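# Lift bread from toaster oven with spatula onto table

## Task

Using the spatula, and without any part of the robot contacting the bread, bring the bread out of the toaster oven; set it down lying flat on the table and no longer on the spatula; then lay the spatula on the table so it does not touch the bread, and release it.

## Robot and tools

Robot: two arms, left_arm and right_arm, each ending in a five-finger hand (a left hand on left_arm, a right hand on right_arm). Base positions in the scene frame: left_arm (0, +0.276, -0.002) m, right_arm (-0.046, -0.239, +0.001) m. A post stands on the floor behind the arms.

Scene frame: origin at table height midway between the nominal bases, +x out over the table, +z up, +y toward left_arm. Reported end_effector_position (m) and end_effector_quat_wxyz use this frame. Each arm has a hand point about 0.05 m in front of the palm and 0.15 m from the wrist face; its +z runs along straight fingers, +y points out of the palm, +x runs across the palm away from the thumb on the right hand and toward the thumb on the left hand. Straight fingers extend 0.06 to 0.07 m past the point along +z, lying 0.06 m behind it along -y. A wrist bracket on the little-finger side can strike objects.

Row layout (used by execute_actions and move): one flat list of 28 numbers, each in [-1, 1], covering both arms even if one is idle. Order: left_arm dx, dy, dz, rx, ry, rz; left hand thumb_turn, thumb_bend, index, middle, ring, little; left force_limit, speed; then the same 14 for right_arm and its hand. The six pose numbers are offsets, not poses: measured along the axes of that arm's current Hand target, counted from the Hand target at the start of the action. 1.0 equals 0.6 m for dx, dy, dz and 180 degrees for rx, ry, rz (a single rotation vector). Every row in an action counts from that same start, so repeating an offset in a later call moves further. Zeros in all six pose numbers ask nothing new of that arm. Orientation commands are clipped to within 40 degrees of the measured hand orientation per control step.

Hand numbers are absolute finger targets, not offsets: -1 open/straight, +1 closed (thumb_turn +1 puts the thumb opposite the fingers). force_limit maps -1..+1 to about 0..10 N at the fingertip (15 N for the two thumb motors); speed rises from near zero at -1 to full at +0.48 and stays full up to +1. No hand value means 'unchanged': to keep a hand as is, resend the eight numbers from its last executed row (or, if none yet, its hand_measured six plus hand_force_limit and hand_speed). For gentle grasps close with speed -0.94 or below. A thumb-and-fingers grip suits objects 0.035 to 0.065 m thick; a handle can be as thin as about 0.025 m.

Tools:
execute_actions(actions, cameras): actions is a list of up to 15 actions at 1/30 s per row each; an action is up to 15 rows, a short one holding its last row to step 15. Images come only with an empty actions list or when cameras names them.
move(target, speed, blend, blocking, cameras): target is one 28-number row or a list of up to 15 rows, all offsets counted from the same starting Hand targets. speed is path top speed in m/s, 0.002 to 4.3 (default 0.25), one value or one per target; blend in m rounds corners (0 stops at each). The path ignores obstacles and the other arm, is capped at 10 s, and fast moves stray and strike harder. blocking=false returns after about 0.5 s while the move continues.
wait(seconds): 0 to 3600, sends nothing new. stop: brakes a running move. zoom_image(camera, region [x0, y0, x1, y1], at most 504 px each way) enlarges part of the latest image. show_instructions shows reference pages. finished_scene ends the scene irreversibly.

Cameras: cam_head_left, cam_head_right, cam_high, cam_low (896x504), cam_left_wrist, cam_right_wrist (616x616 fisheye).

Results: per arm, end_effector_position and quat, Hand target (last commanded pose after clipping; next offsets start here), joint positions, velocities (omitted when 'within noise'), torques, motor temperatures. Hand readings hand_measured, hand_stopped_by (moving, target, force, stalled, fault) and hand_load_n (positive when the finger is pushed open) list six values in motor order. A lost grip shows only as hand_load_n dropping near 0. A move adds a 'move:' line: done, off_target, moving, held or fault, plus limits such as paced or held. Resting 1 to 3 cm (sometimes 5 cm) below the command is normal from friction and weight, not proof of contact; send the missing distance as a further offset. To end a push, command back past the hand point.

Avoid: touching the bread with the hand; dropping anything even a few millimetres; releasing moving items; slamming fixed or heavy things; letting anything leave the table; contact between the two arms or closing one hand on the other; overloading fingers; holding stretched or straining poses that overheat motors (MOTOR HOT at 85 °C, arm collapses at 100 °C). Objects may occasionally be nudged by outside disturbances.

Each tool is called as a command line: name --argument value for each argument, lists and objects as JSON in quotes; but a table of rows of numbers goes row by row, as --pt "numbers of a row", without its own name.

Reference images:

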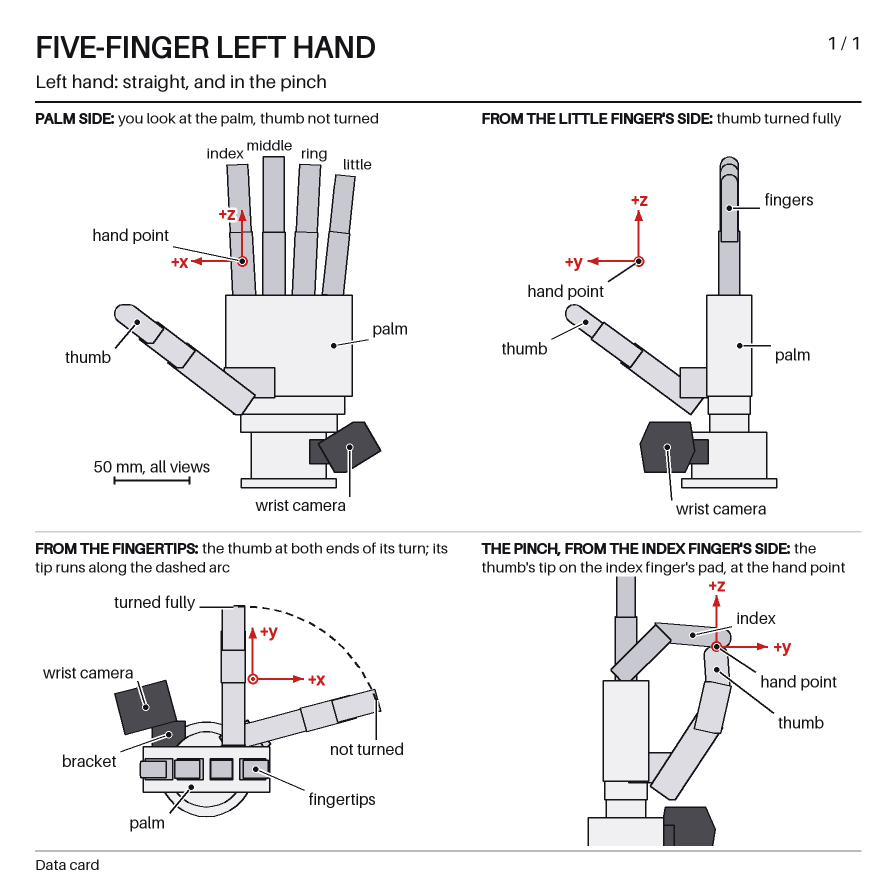

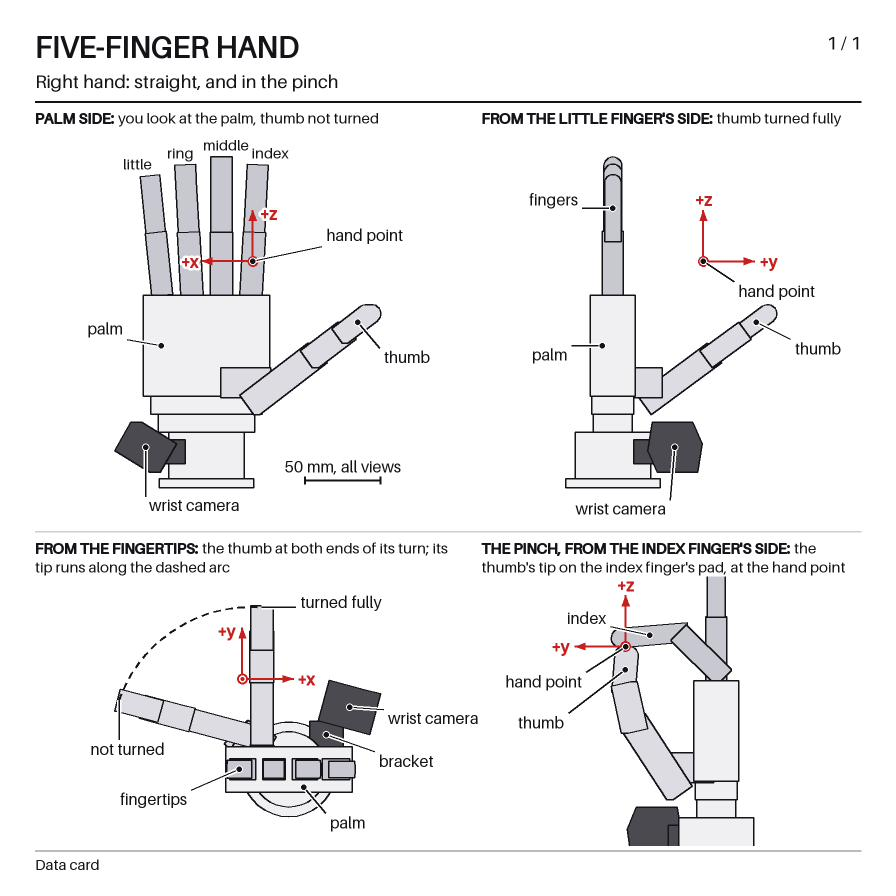

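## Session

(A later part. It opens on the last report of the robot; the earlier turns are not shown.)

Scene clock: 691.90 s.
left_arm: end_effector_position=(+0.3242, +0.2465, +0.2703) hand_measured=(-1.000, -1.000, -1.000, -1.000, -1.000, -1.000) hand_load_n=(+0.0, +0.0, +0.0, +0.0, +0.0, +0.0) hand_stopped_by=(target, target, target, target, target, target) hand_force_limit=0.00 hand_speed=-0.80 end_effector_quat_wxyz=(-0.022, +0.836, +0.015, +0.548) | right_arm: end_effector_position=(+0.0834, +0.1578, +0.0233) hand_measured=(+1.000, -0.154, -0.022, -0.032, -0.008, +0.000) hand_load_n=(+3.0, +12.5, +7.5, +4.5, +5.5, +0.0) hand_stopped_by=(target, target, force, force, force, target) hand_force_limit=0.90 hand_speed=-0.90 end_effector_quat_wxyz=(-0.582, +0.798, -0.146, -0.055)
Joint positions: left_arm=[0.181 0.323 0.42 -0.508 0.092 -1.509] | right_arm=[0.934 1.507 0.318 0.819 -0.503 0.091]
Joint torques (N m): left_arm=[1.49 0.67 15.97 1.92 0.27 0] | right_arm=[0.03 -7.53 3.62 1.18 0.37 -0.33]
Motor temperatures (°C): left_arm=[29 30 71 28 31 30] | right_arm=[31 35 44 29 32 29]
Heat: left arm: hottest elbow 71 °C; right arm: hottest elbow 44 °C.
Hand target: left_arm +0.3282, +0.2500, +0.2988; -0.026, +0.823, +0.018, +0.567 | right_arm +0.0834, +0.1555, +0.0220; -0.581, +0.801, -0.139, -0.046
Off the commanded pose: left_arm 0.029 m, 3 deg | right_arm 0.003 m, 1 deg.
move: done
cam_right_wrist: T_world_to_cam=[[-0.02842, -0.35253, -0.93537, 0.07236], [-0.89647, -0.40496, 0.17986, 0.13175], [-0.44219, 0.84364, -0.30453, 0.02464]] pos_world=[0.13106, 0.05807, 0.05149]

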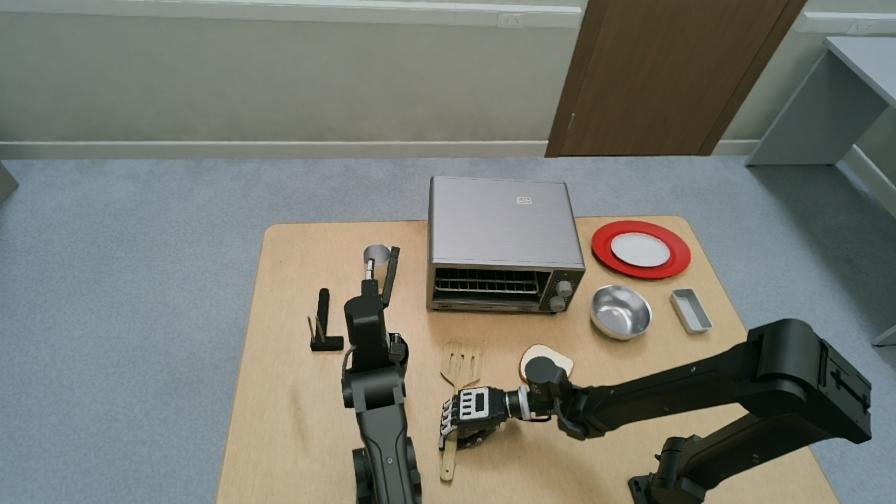

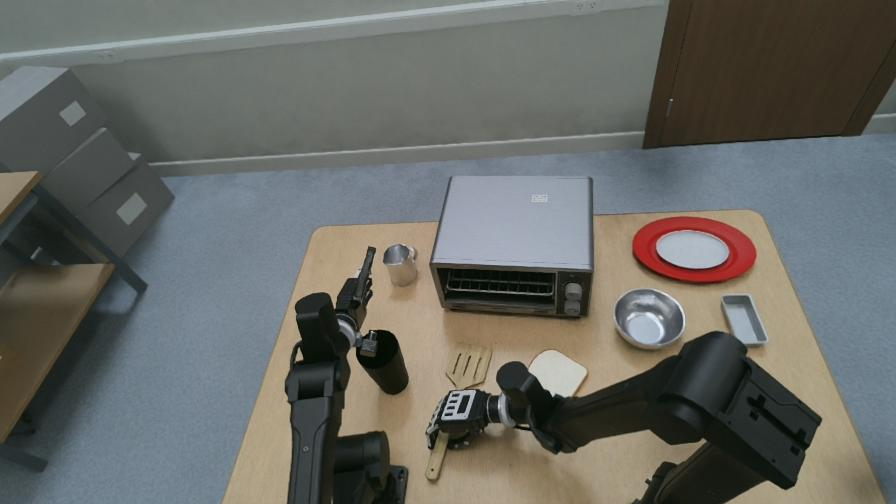

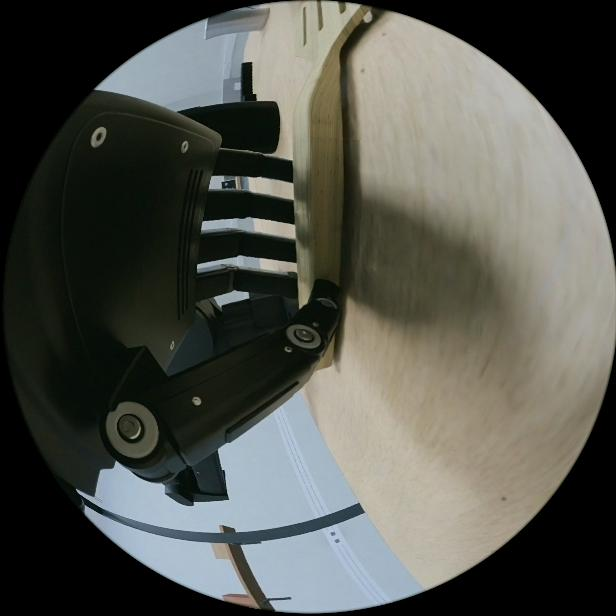

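move --target '[0,0,0,0,0,0,-1,-1,-1,-1,-1,-1,0,-0.8,0.0015,0.0077,0.0027,0,0,0,1,-0.15,0.4,0.4,0.05,0.0,0.9,-0.9]' --speed 0.02 --cameras '["cam_head_left","cam_head_right","cam_right_wrist"]'

zoom_image --camera "cam_head_left" --region '[435, 335, 495, 395]'

zoom_image --camera "cam_head_right" --region '[415, 430, 475, 490]'

zoom_image --camera "cam_right_wrist" --region '[250, 200, 450, 400]'

Scene clock: 692.70 s.
left_arm: end_effector_position=(+0.3242, +0.2465, +0.2703) hand_measured=(-1.000, -1.000, -1.000, -1.000, -1.000, -1.000) hand_load_n=(-0.5, -0.5, +0.0, +0.0, +0.0, +0.0) hand_stopped_by=(target, target, target, target, target, target) hand_force_limit=0.00 hand_speed=-0.80 end_effector_quat_wxyz=(-0.022, +0.836, +0.015, +0.548) | right_arm: end_effector_position=(+0.0833, +0.1575, +0.0231) hand_measured=(+1.000, -0.154, -0.022, -0.032, -0.008, +0.000) hand_load_n=(+3.0, +12.5, +7.5, +4.5, +6.0, +0.0) hand_stopped_by=(target, target, force, force, force, target) hand_force_limit=0.90 hand_speed=-0.90 end_effector_quat_wxyz=(-0.582, +0.798, -0.146, -0.054)
Joint positions: left_arm=[0.181 0.323 0.42 -0.508 0.092 -1.509] | right_arm=[0.935 1.507 0.316 0.821 -0.502 0.089]
Joint torques (N m): left_arm=[1.38 0.79 15.94 1.89 0.26 0.01] | right_arm=[0.09 -5.83 3.58 1.84 0.34 -0.3]
Motor temperatures (°C): left_arm=[29 30 71 28 31 30] | right_arm=[31 35 44 29 32 29]
Heat: left arm: hottest elbow 71 °C; right arm: hottest elbow 44 °C.
Hand target: left_arm +0.3282, +0.2500, +0.2988; -0.026, +0.823, +0.018, +0.567 | right_arm +0.0832, +0.1555, +0.0169; -0.580, +0.801, -0.139, -0.046
Off the commanded pose: left_arm 0.029 m, 3 deg | right_arm 0.006 m, 1 deg.
move: done
cam_right_wrist: T_world_to_cam=[[-0.02628, -0.35242, -0.93547, 0.07187], [-0.89713, -0.40449, 0.17758, 0.13165], [-0.44098, 0.84391, -0.30554, 0.02466]] pos_world=[0.13087, 0.05777, 0.05139]

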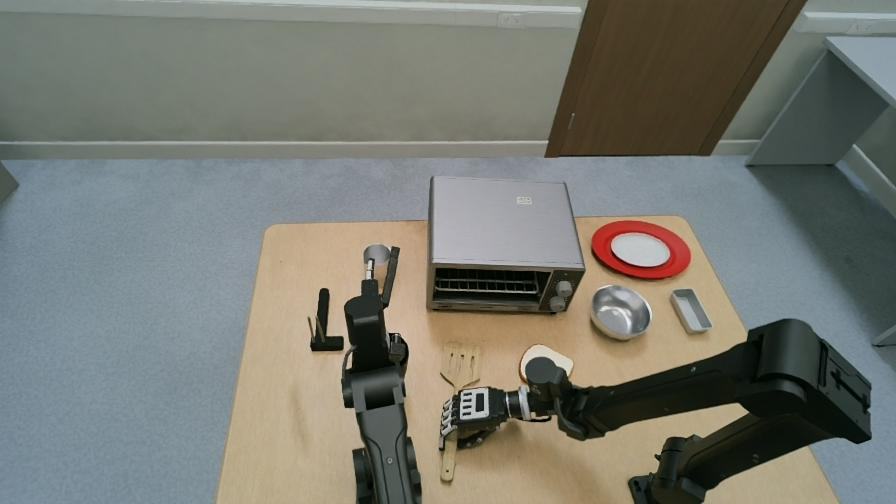

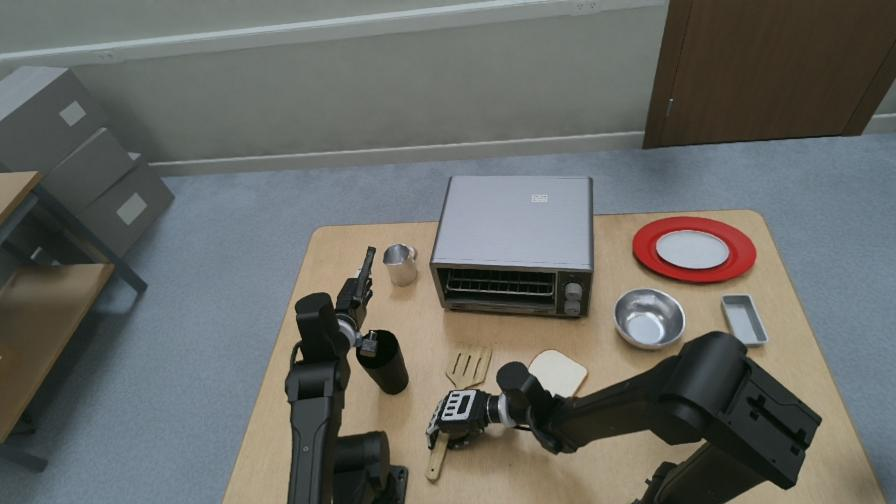

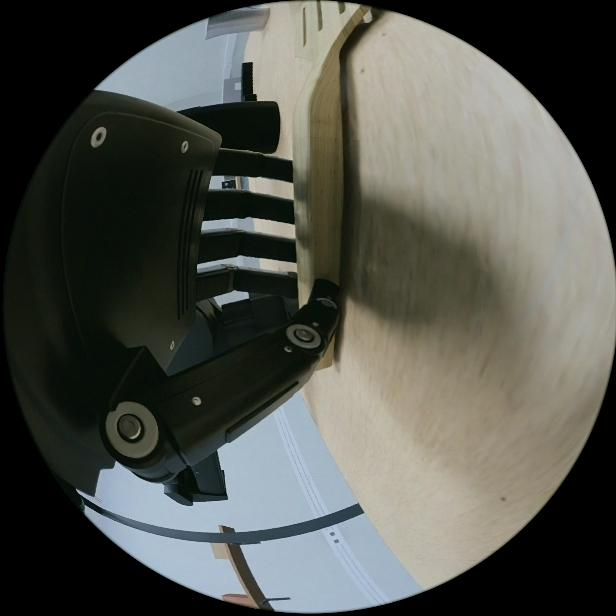

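Scaled by 8.400 from the camera's image (finer frame: 1280x720).

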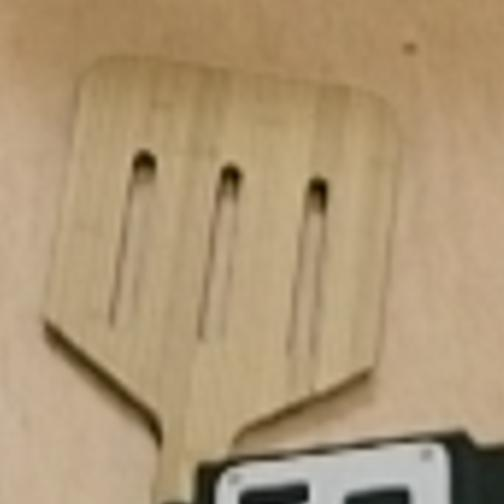

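Scaled by 8.400 from the camera's image (finer frame: 1280x720).

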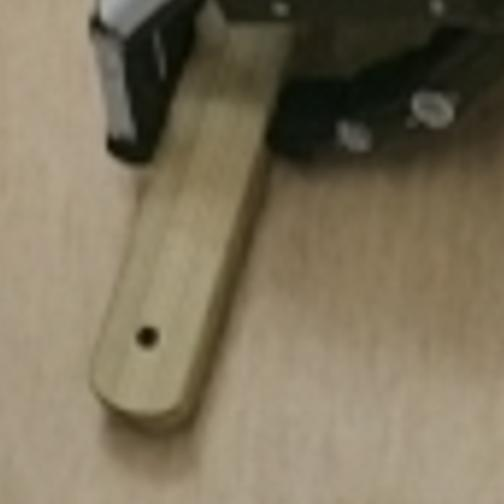

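Scaled by 2.520 from the camera's image (finer frame: 880x880).

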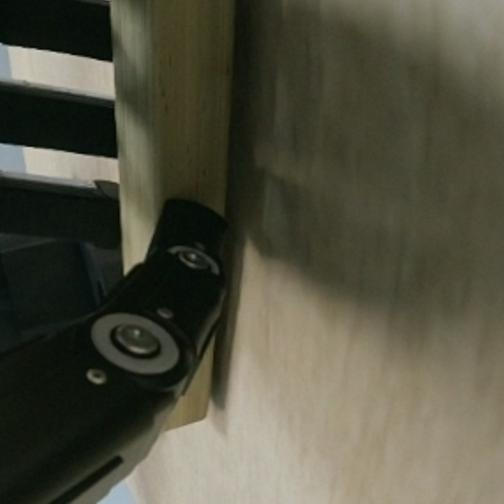

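move --pt "0 0 0 0 0 0 -1 -1 -1 -1 -1 -1 0 -0.8 -0.0021 -0.0108 -0.0038 0 0 0 1 -0.15 0.4 0.4 0.05 0.0 0.9 -0.9" --pt "0 0 0 0 0 0 -1 -1 -1 -1 -1 -1 0 -0.8 -0.0021 -0.0108 -0.0038 0 0 0 1 -0.15 0.4 0.4 -0.4 -0.4 0.9 -0.9" --speed 0.02 --cameras '["cam_head_left","cam_head_right","cam_right_wrist"]'

zoom_image --camera "cam_head_left" --region '[435, 335, 495, 395]'

zoom_image --camera "cam_head_right" --region '[415, 430, 475, 490]'

Scene clock: 695.70 s.
left_arm: end_effector_position=(+0.3242, +0.2465, +0.2703) hand_measured=(-1.000, -1.000, -1.000, -1.000, -1.000, -1.000) hand_load_n=(+0.0, -0.5, +0.0, +0.0, +0.0, +0.0) hand_stopped_by=(target, target, target, target, target, target) hand_force_limit=0.00 hand_speed=-0.80 end_effector_quat_wxyz=(-0.022, +0.836, +0.015, +0.548) | right_arm: end_effector_position=(+0.0846, +0.1568, +0.0225) hand_measured=(+1.000, -0.154, -0.022, -0.032, -0.400, -0.400) hand_load_n=(+0.0, +10.0, +7.5, +6.5, +0.0, +0.0) hand_stopped_by=(target, target, force, force, target, target) hand_force_limit=0.90 hand_speed=-0.90 end_effector_quat_wxyz=(-0.580, +0.800, -0.146, -0.050)
Joint positions: left_arm=[0.181 0.323 0.42 -0.508 0.092 -1.509] | right_arm=[0.935 1.502 0.316 0.812 -0.495 0.082]
Joint torques (N m): left_arm=[1.26 0.73 16.01 1.85 0.26 -0.01] | right_arm=[-0.15 -8.06 3.79 0.76 0.02 -0.22]
Motor temperatures (°C): left_arm=[29 30 72 28 31 30] | right_arm=[31 35 44 29 32 29]
Heat: left arm: hottest elbow 72 °C; right arm: hottest elbow 44 °C.
Hand target: left_arm +0.3282, +0.2500, +0.2988; -0.026, +0.823, +0.018, +0.567 | right_arm +0.0836, +0.1555, +0.0240; -0.581, +0.801, -0.139, -0.046
Off the commanded pose: left_arm 0.029 m, 3 deg | right_arm 0.002 m, 1 deg.
move: done
cam_right_wrist: T_world_to_cam=[[-0.02174, -0.35747, -0.93367, 0.07161], [-0.89987, -0.39991, 0.17407, 0.13212], [-0.43561, 0.84397, -0.31298, 0.02531]] pos_world=[0.13147, 0.05707, 0.05178]

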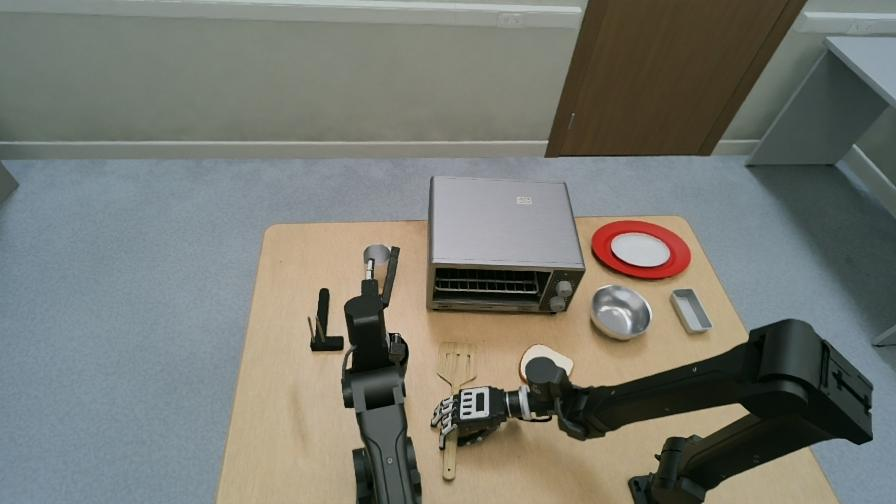

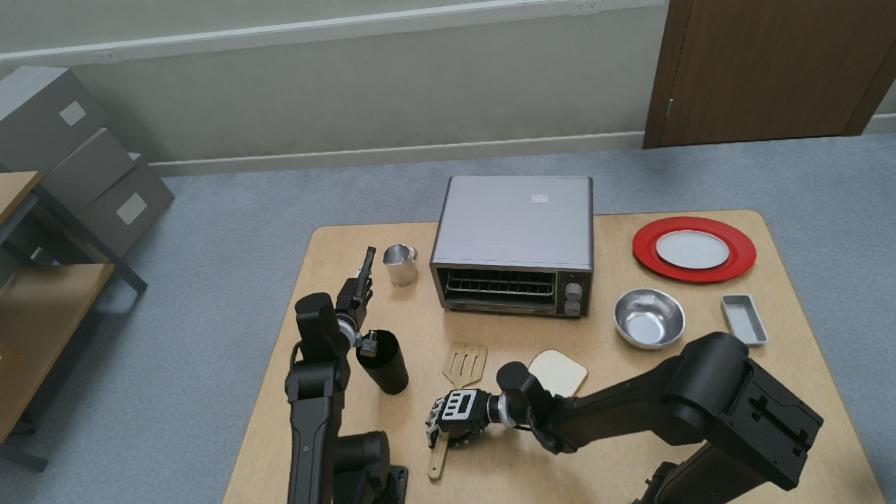

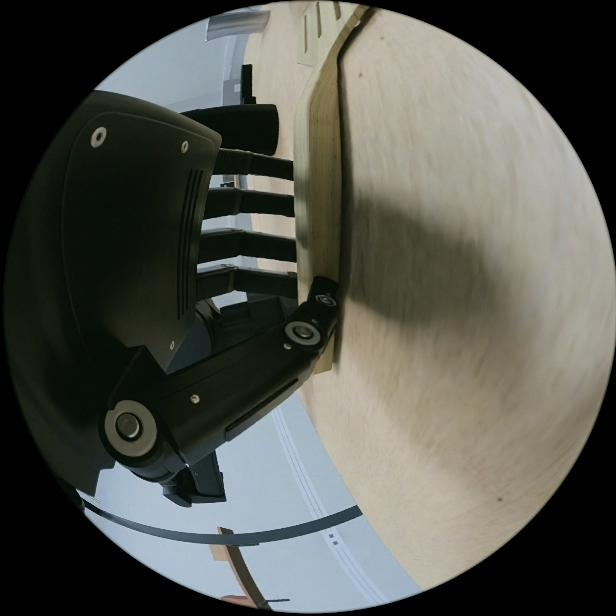

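Scaled by 8.400 from the camera's image (finer frame: 1280x720).

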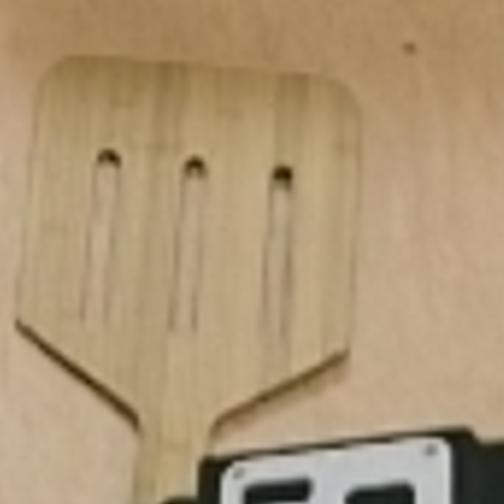

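Scaled by 8.400 from the camera's image (finer frame: 1280x720).

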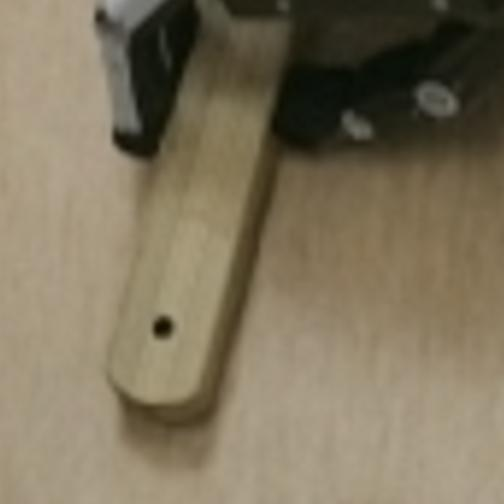

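move --target '[0,0,0,0,0,0,-1,-1,-1,-1,-1,-1,0,-0.8,0.0024,0.0124,0.0043,0,0,0,1,-0.15,0.4,0.4,-0.4,-0.4,0.9,-0.9]' --speed 0.02 --cameras '["cam_head_left","cam_head_right","cam_right_wrist"]'

zoom_image --camera "cam_head_left" --region '[435, 335, 495, 395]'

zoom_image --camera "cam_head_right" --region '[415, 430, 475, 490]'

zoom_image --camera "cam_right_wrist" --region '[250, 200, 450, 400]'

Scene clock: 696.87 s.
left_arm: end_effector_position=(+0.3242, +0.2465, +0.2703) hand_measured=(-1.000, -1.000, -1.000, -1.000, -1.000, -1.000) hand_load_n=(+0.0, +0.0, +0.0, +0.0, +0.0, +0.0) hand_stopped_by=(target, target, target, target, target, target) hand_force_limit=0.00 hand_speed=-0.80 end_effector_quat_wxyz=(-0.022, +0.836, +0.015, +0.548) | right_arm: end_effector_position=(+0.0848, +0.1567, +0.0207) hand_measured=(+1.000, -0.154, -0.022, -0.032, -0.400, -0.400) hand_load_n=(+0.0, +10.0, +7.5, +6.5, +0.0, -0.5) hand_stopped_by=(target, target, force, force, target, target) hand_force_limit=0.90 hand_speed=-0.90 end_effector_quat_wxyz=(-0.580, +0.800, -0.145, -0.049)
Joint positions: left_arm=[0.181 0.323 0.42 -0.508 0.092 -1.509] | right_arm=[0.935 1.511 0.315 0.823 -0.494 0.08]
Joint torques (N m): left_arm=[1.49 0.73 16.01 1.92 0.27 0.01] | right_arm=[0.15 -6.07 3.56 2.14 0.03 -0.28]
Motor temperatures (°C): left_arm=[29 30 72 28 31 30] | right_arm=[31 35 44 29 32 29]
Heat: left arm: hottest elbow 72 °C; right arm: hottest elbow 44 °C.
Hand target: left_arm +0.3282, +0.2500, +0.2988; -0.026, +0.823, +0.018, +0.567 | right_arm +0.0832, +0.1556, +0.0161; -0.581, +0.801, -0.139, -0.046
Off the commanded pose: left_arm 0.029 m, 3 deg | right_arm 0.005 m, 1 deg.
move: done
cam_right_wrist: T_world_to_cam=[[-0.01969, -0.35754, -0.93369, 0.06969], [-0.9005, -0.39942, 0.17194, 0.13268], [-0.43441, 0.84417, -0.3141, 0.02492]] pos_world=[0.13167, 0.05687, 0.05008]

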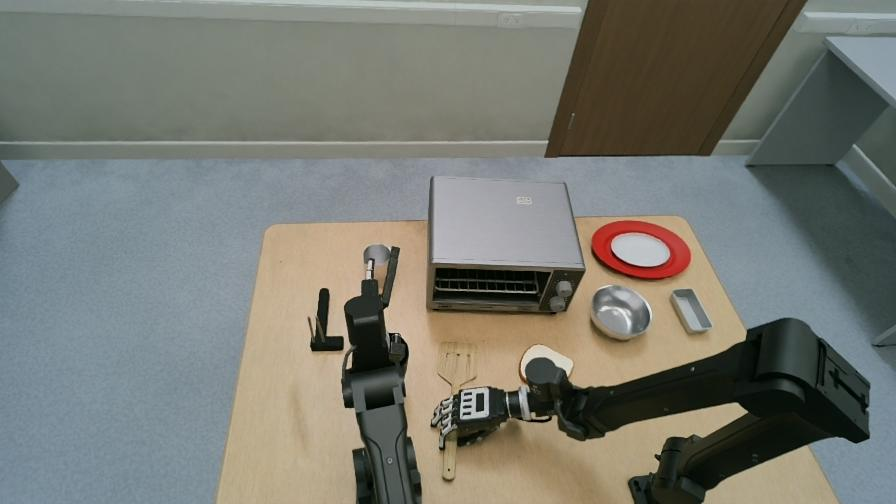

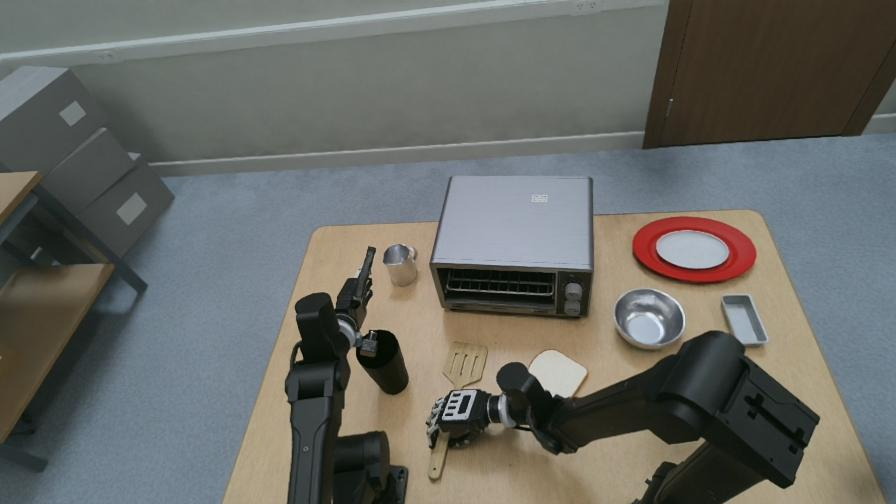

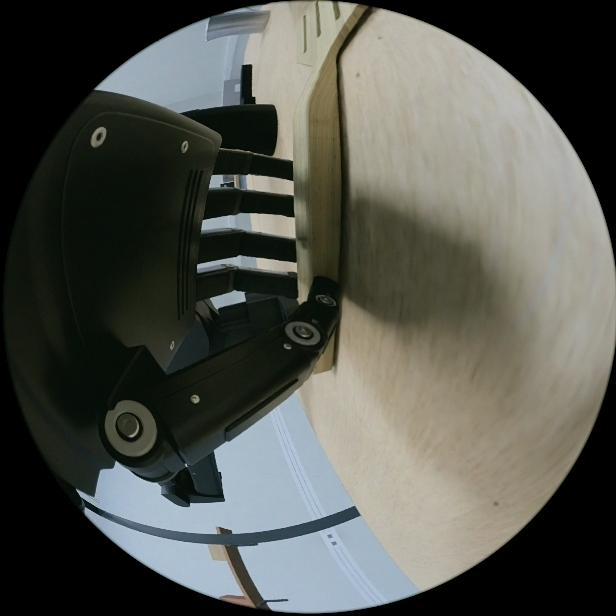

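Scaled by 8.400 from the camera's image (finer frame: 1280x720).

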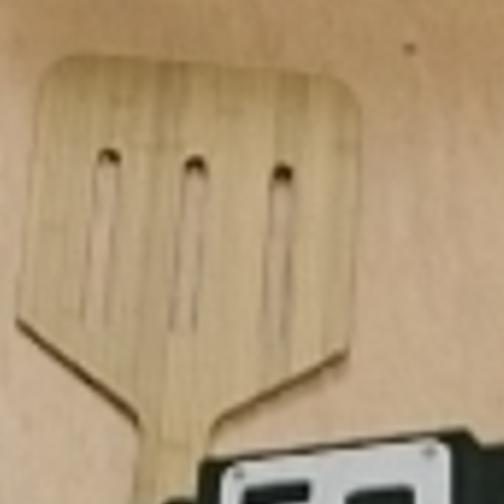

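Scaled by 8.400 from the camera's image (finer frame: 1280x720).

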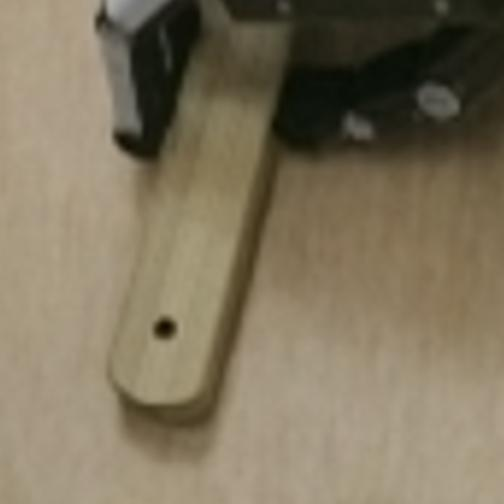

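Scaled by 2.520 from the camera's image (finer frame: 880x880).

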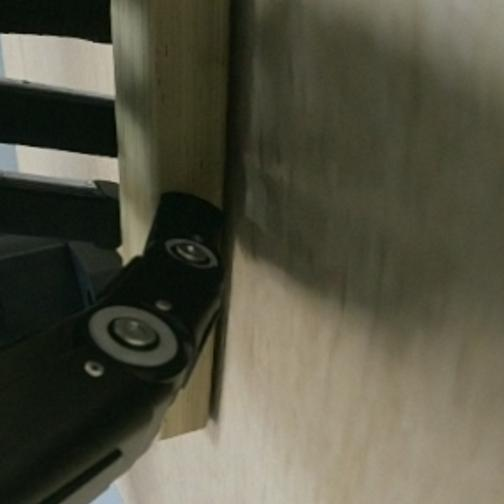

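move --target '[0,0,0,0,0,0,-1,-1,-1,-1,-1,-1,0,-0.8,0.0012,0.0062,0.0022,0,0.0018,-0.0052,1,-0.15,0.4,0.4,-0.4,-0.4,0.9,-0.9]' --speed 0.02 --cameras '["cam_head_left","cam_head_right"]'

zoom_image --camera "cam_head_left" --region '[435, 335, 495, 395]'

zoom_image --camera "cam_head_right" --region '[415, 430, 475, 490]'

Scene clock: 697.87 s.
left_arm: end_effector_position=(+0.3242, +0.2465, +0.2703) hand_measured=(-1.000, -1.000, -1.000, -1.000, -1.000, -1.000) hand_load_n=(-0.5, +0.0, +0.0, +0.0, +0.0, +0.0) hand_stopped_by=(target, target, target, target, target, target) hand_force_limit=0.00 hand_speed=-0.80 end_effector_quat_wxyz=(-0.022, +0.836, +0.015, +0.548) | right_arm: end_effector_position=(+0.0854, +0.1567, +0.0198) hand_measured=(+1.000, -0.154, -0.022, -0.032, -0.400, -0.400) hand_load_n=(+0.0, +10.5, +7.5, +6.5, +0.0, -0.5) hand_stopped_by=(target, target, force, force, target, target) hand_force_limit=0.90 hand_speed=-0.90 end_effector_quat_wxyz=(-0.583, +0.798, -0.144, -0.045)
Joint positions: left_arm=[0.181 0.323 0.42 -0.508 0.092 -1.509] | right_arm=[0.936 1.52 0.31 0.845 -0.487 0.078]
Joint torques (N m): left_arm=[1.55 0.56 15.95 1.91 0.27 0.01] | right_arm=[0.26 -5.3 3.54 2.09 0.28 -0.35]
Motor temperatures (°C): left_arm=[29 30 72 28 31 30] | right_arm=[31 35 44 29 32 29]
Heat: left arm: hottest elbow 72 °C; right arm: hottest elbow 44 °C.
Hand target: left_arm +0.3282, +0.2500, +0.2988; -0.026, +0.823, +0.018, +0.567 | right_arm +0.0829, +0.1556, +0.0120; -0.581, +0.802, -0.134, -0.039
Off the commanded pose: left_arm 0.029 m, 3 deg | right_arm 0.008 m, 1 deg.
move: done

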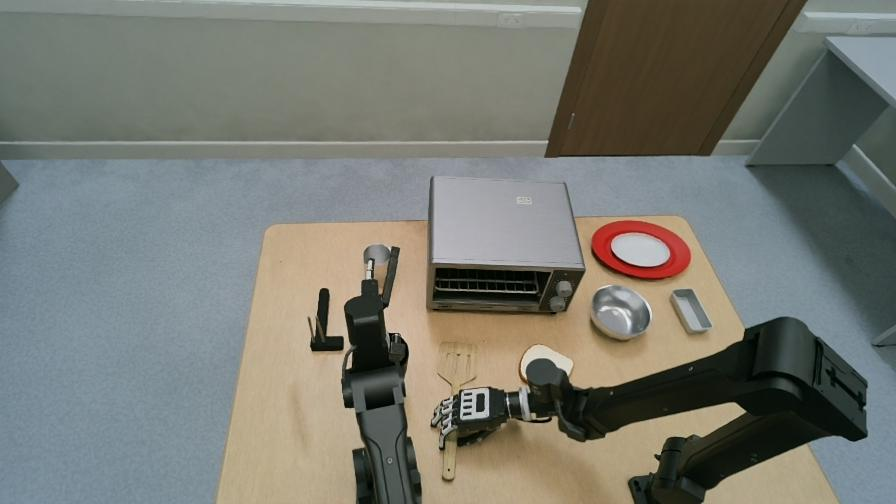

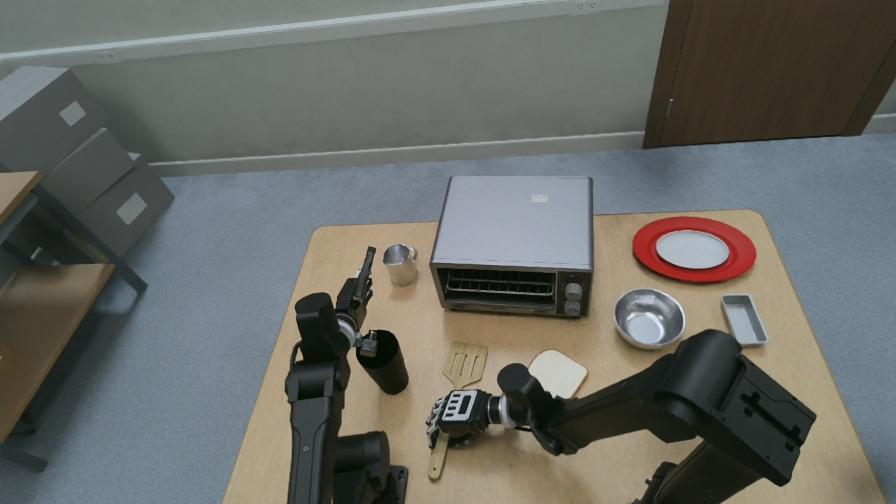

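Scaled by 8.400 from the camera's image (finer frame: 1280x720).

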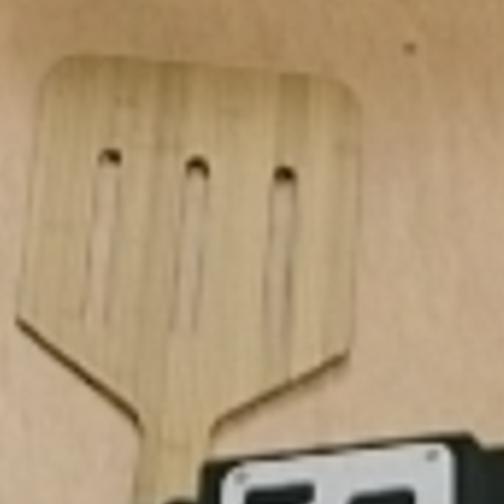

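Scaled by 8.400 from the camera's image (finer frame: 1280x720).

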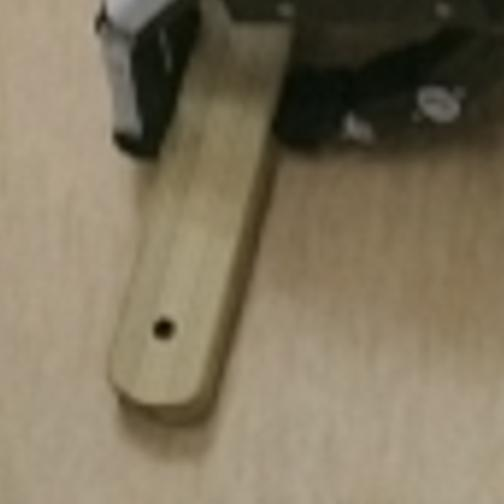

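move --pt "0 0 0 0 0 0 -1 -1 -1 -1 -1 -1 0 -0.8 -0.0018 -0.0093 -0.0032 0 0 0 1 -0.15 0.4 0.4 -0.4 -0.4 0.9 -0.9" --pt "0 0 0 0 0 0 -1 -1 -1 -1 -1 -1 0 -0.8 -0.0018 -0.0093 -0.0032 0 0 0 1 -0.15 -0.1 -0.11 -0.4 -0.4 0.9 -0.95" --speed 0.02 --cameras '["cam_head_left","cam_head_right","cam_right_wrist"]'

zoom_image --camera "cam_head_left" --region '[435, 335, 495, 395]'

zoom_image --camera "cam_head_right" --region '[415, 430, 475, 490]'

Scene clock: 699.40 s.
left_arm: end_effector_position=(+0.3242, +0.2465, +0.2703) hand_measured=(-1.000, -1.000, -1.000, -1.000, -1.000, -1.000) hand_load_n=(+0.0, +0.0, +0.0, -0.5, +0.0, +0.0) hand_stopped_by=(target, target, target, target, target, target) hand_force_limit=0.00 hand_speed=-0.80 end_effector_quat_wxyz=(-0.022, +0.836, +0.015, +0.548) | right_arm: end_effector_position=(+0.0860, +0.1566, +0.0195) hand_measured=(+1.000, -0.152, -0.100, -0.110, -0.400, -0.400) hand_load_n=(+0.0, +1.5, +0.0, +0.0, +0.0, +0.0) hand_stopped_by=(target, target, target, target, target, target) hand_force_limit=0.90 hand_speed=-0.95 end_effector_quat_wxyz=(-0.583, +0.798, -0.142, -0.042)
Joint positions: left_arm=[0.181 0.323 0.42 -0.508 0.092 -1.509] | right_arm=[0.936 1.52 0.31 0.845 -0.486 0.072]
Joint torques (N m): left_arm=[1.44 0.73 15.99 1.88 0.25 0.01] | right_arm=[0.56 -7.59 3.84 0.85 0.17 -0.32]
Motor temperatures (°C): left_arm=[29 30 72 28 31 30] | right_arm=[31 35 44 29 32 29]
Heat: left arm: hottest elbow 72 °C; right arm: hottest elbow 44 °C.
Hand target: left_arm +0.3282, +0.2500, +0.2988; -0.026, +0.823, +0.018, +0.567 | right_arm +0.0832, +0.1556, +0.0180; -0.581, +0.802, -0.135, -0.039
Off the commanded pose: left_arm 0.029 m, 3 deg | right_arm 0.003 m, 1 deg.
move: done
cam_right_wrist: T_world_to_cam=[[-0.00729, -0.35303, -0.93558, 0.06672], [-0.9043, -0.39703, 0.15686, 0.13418], [-0.42683, 0.84719, -0.31636, 0.02402]] pos_world=[0.13208, 0.05648, 0.04898]

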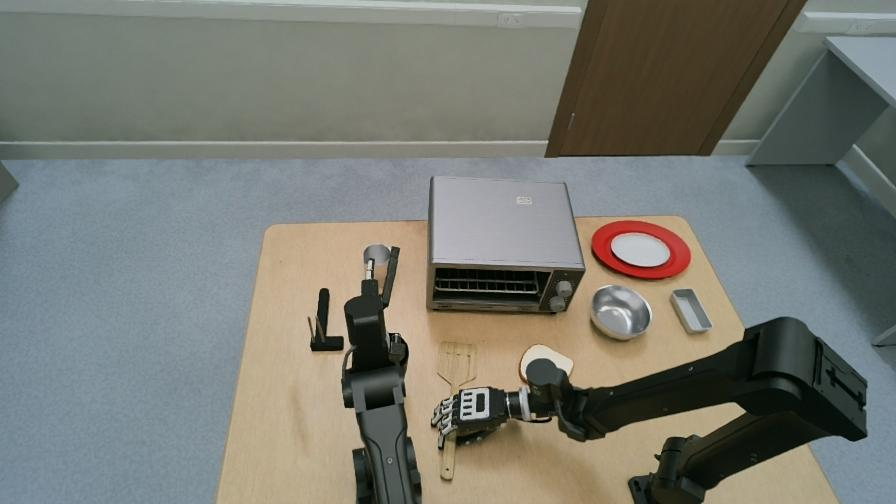

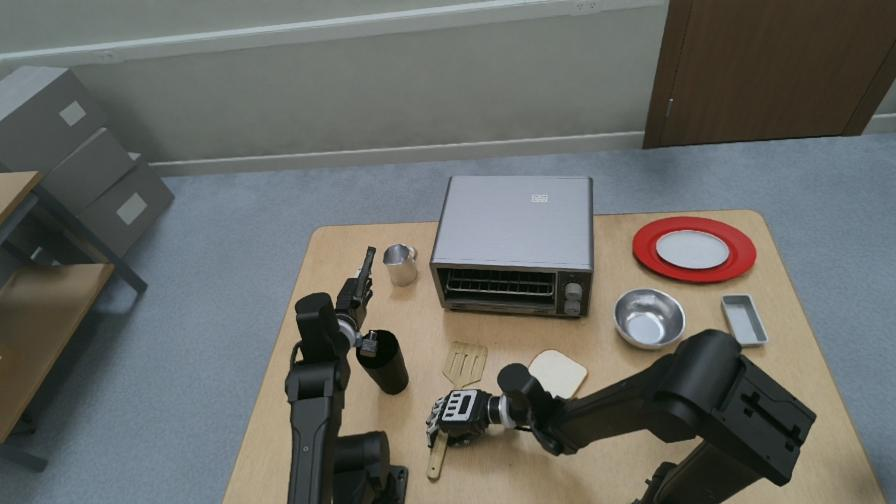

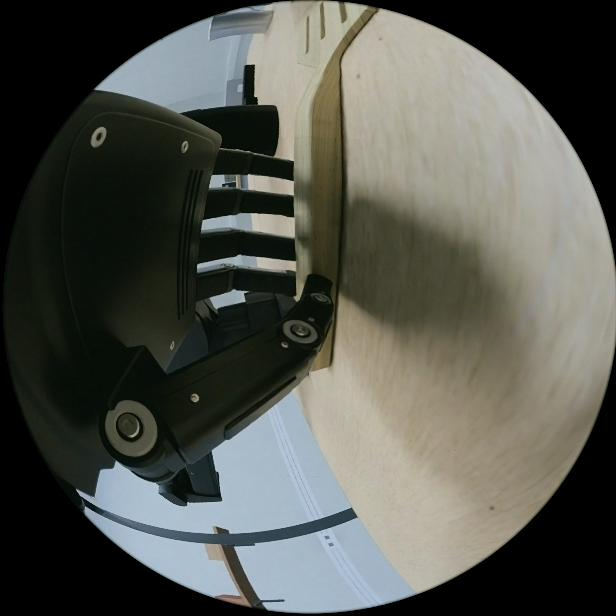

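Scaled by 8.400 from the camera's image (finer frame: 1280x720).

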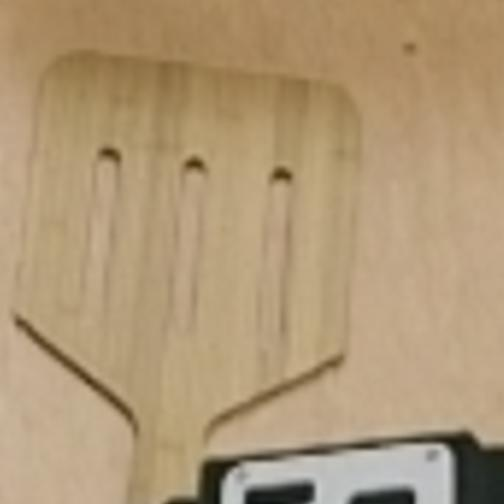

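Scaled by 8.400 from the camera's image (finer frame: 1280x720).

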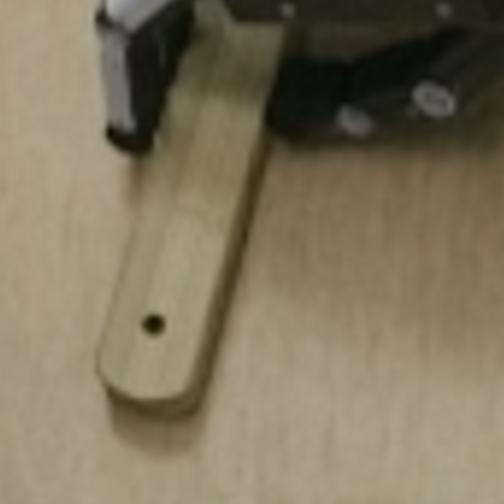

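move --target '[0,0,0,0,0,0,-1,-1,-1,-1,-1,-1,0,-0.8,0,0,0,0,0,0,1,-0.15,-0.6,-0.6,-0.6,-0.6,0.9,-0.8]' --speed 0.02 --cameras '["cam_head_left","cam_head_right","cam_right_wrist"]'

zoom_image --camera "cam_head_right" --region '[415, 330, 535, 490]'

Scene clock: 700.77 s.
left_arm: end_effector_position=(+0.3242, +0.2465, +0.2703) hand_measured=(-1.000, -1.000, -1.000, -1.000, -1.000, -1.000) hand_load_n=(+0.0, +0.0, +0.0, +0.0, +0.0, +0.0) hand_stopped_by=(target, target, target, target, target, target) hand_force_limit=0.00 hand_speed=-0.80 end_effector_quat_wxyz=(-0.022, +0.836, +0.015, +0.548) | right_arm: end_effector_position=(+0.0868, +0.1565, +0.0191) hand_measured=(+1.000, -0.152, -0.600, -0.600, -0.600, -0.600) hand_load_n=(+0.0, +0.5, -0.5, +0.0, +0.0, +0.0) hand_stopped_by=(target, target, target, target, target, target) hand_force_limit=0.90 hand_speed=-0.80 end_effector_quat_wxyz=(-0.583, +0.799, -0.141, -0.040)
Joint positions: left_arm=[0.181 0.323 0.42 -0.508 0.092 -1.509] | right_arm=[0.936 1.52 0.31 0.845 -0.482 0.068]
Joint torques (N m): left_arm=[1.67 0.62 15.94 1.85 0.27 0] | right_arm=[0.62 -7.53 3.77 0.8 0.04 -0.24]
Motor temperatures (°C): left_arm=[29 30 72 28 31 30] | right_arm=[31 35 43 29 32 29]
Heat: left arm: hottest elbow 72 °C; right arm: hottest elbow 43 °C.
Hand target: left_arm +0.3282, +0.2500, +0.2988; -0.026, +0.823, +0.018, +0.567 | right_arm +0.0832, +0.1556, +0.0180; -0.581, +0.802, -0.135, -0.039
Off the commanded pose: left_arm 0.029 m, 3 deg | right_arm 0.004 m, 1 deg.
move: done
cam_right_wrist: T_world_to_cam=[[-0.00294, -0.35407, -0.93521, 0.06624], [-0.90564, -0.39563, 0.15263, 0.13489], [-0.42404, 0.84741, -0.3195, 0.02412]] pos_world=[0.13258, 0.05638, 0.04907]

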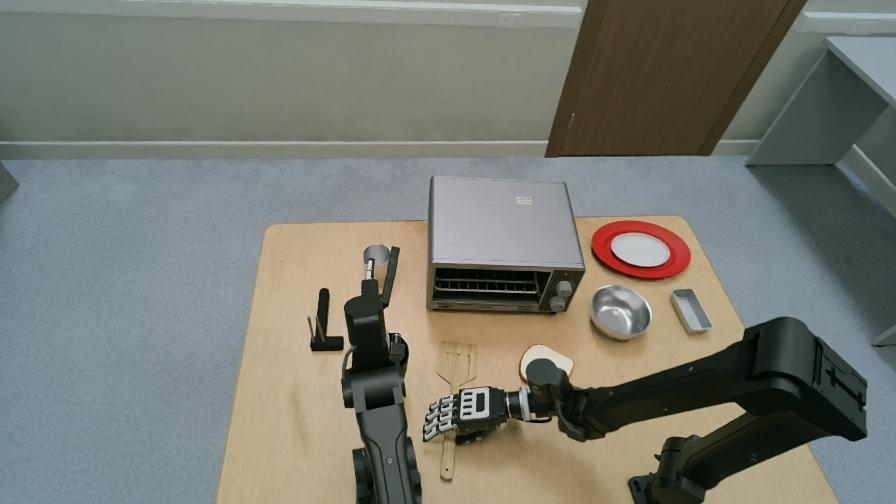

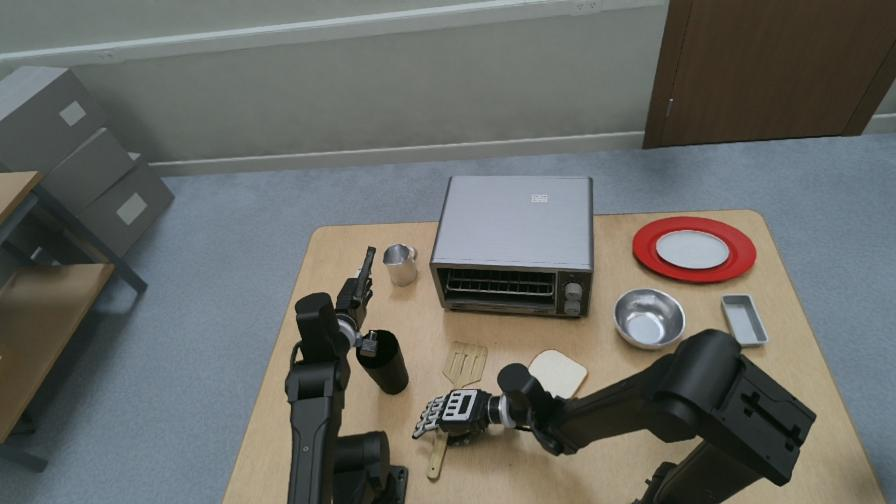

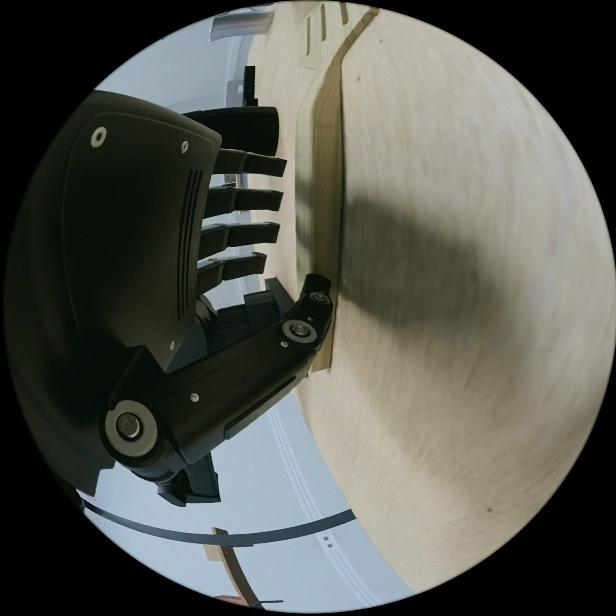

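Scaled by 3.150 from the camera's image (finer frame: 1280x720).

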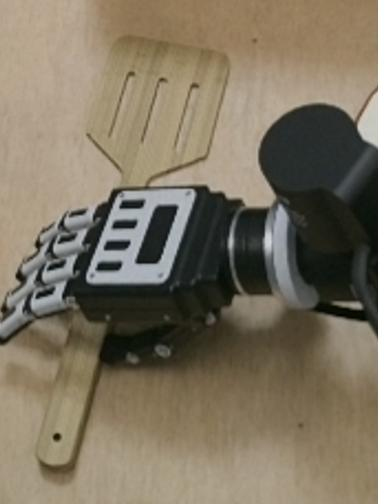

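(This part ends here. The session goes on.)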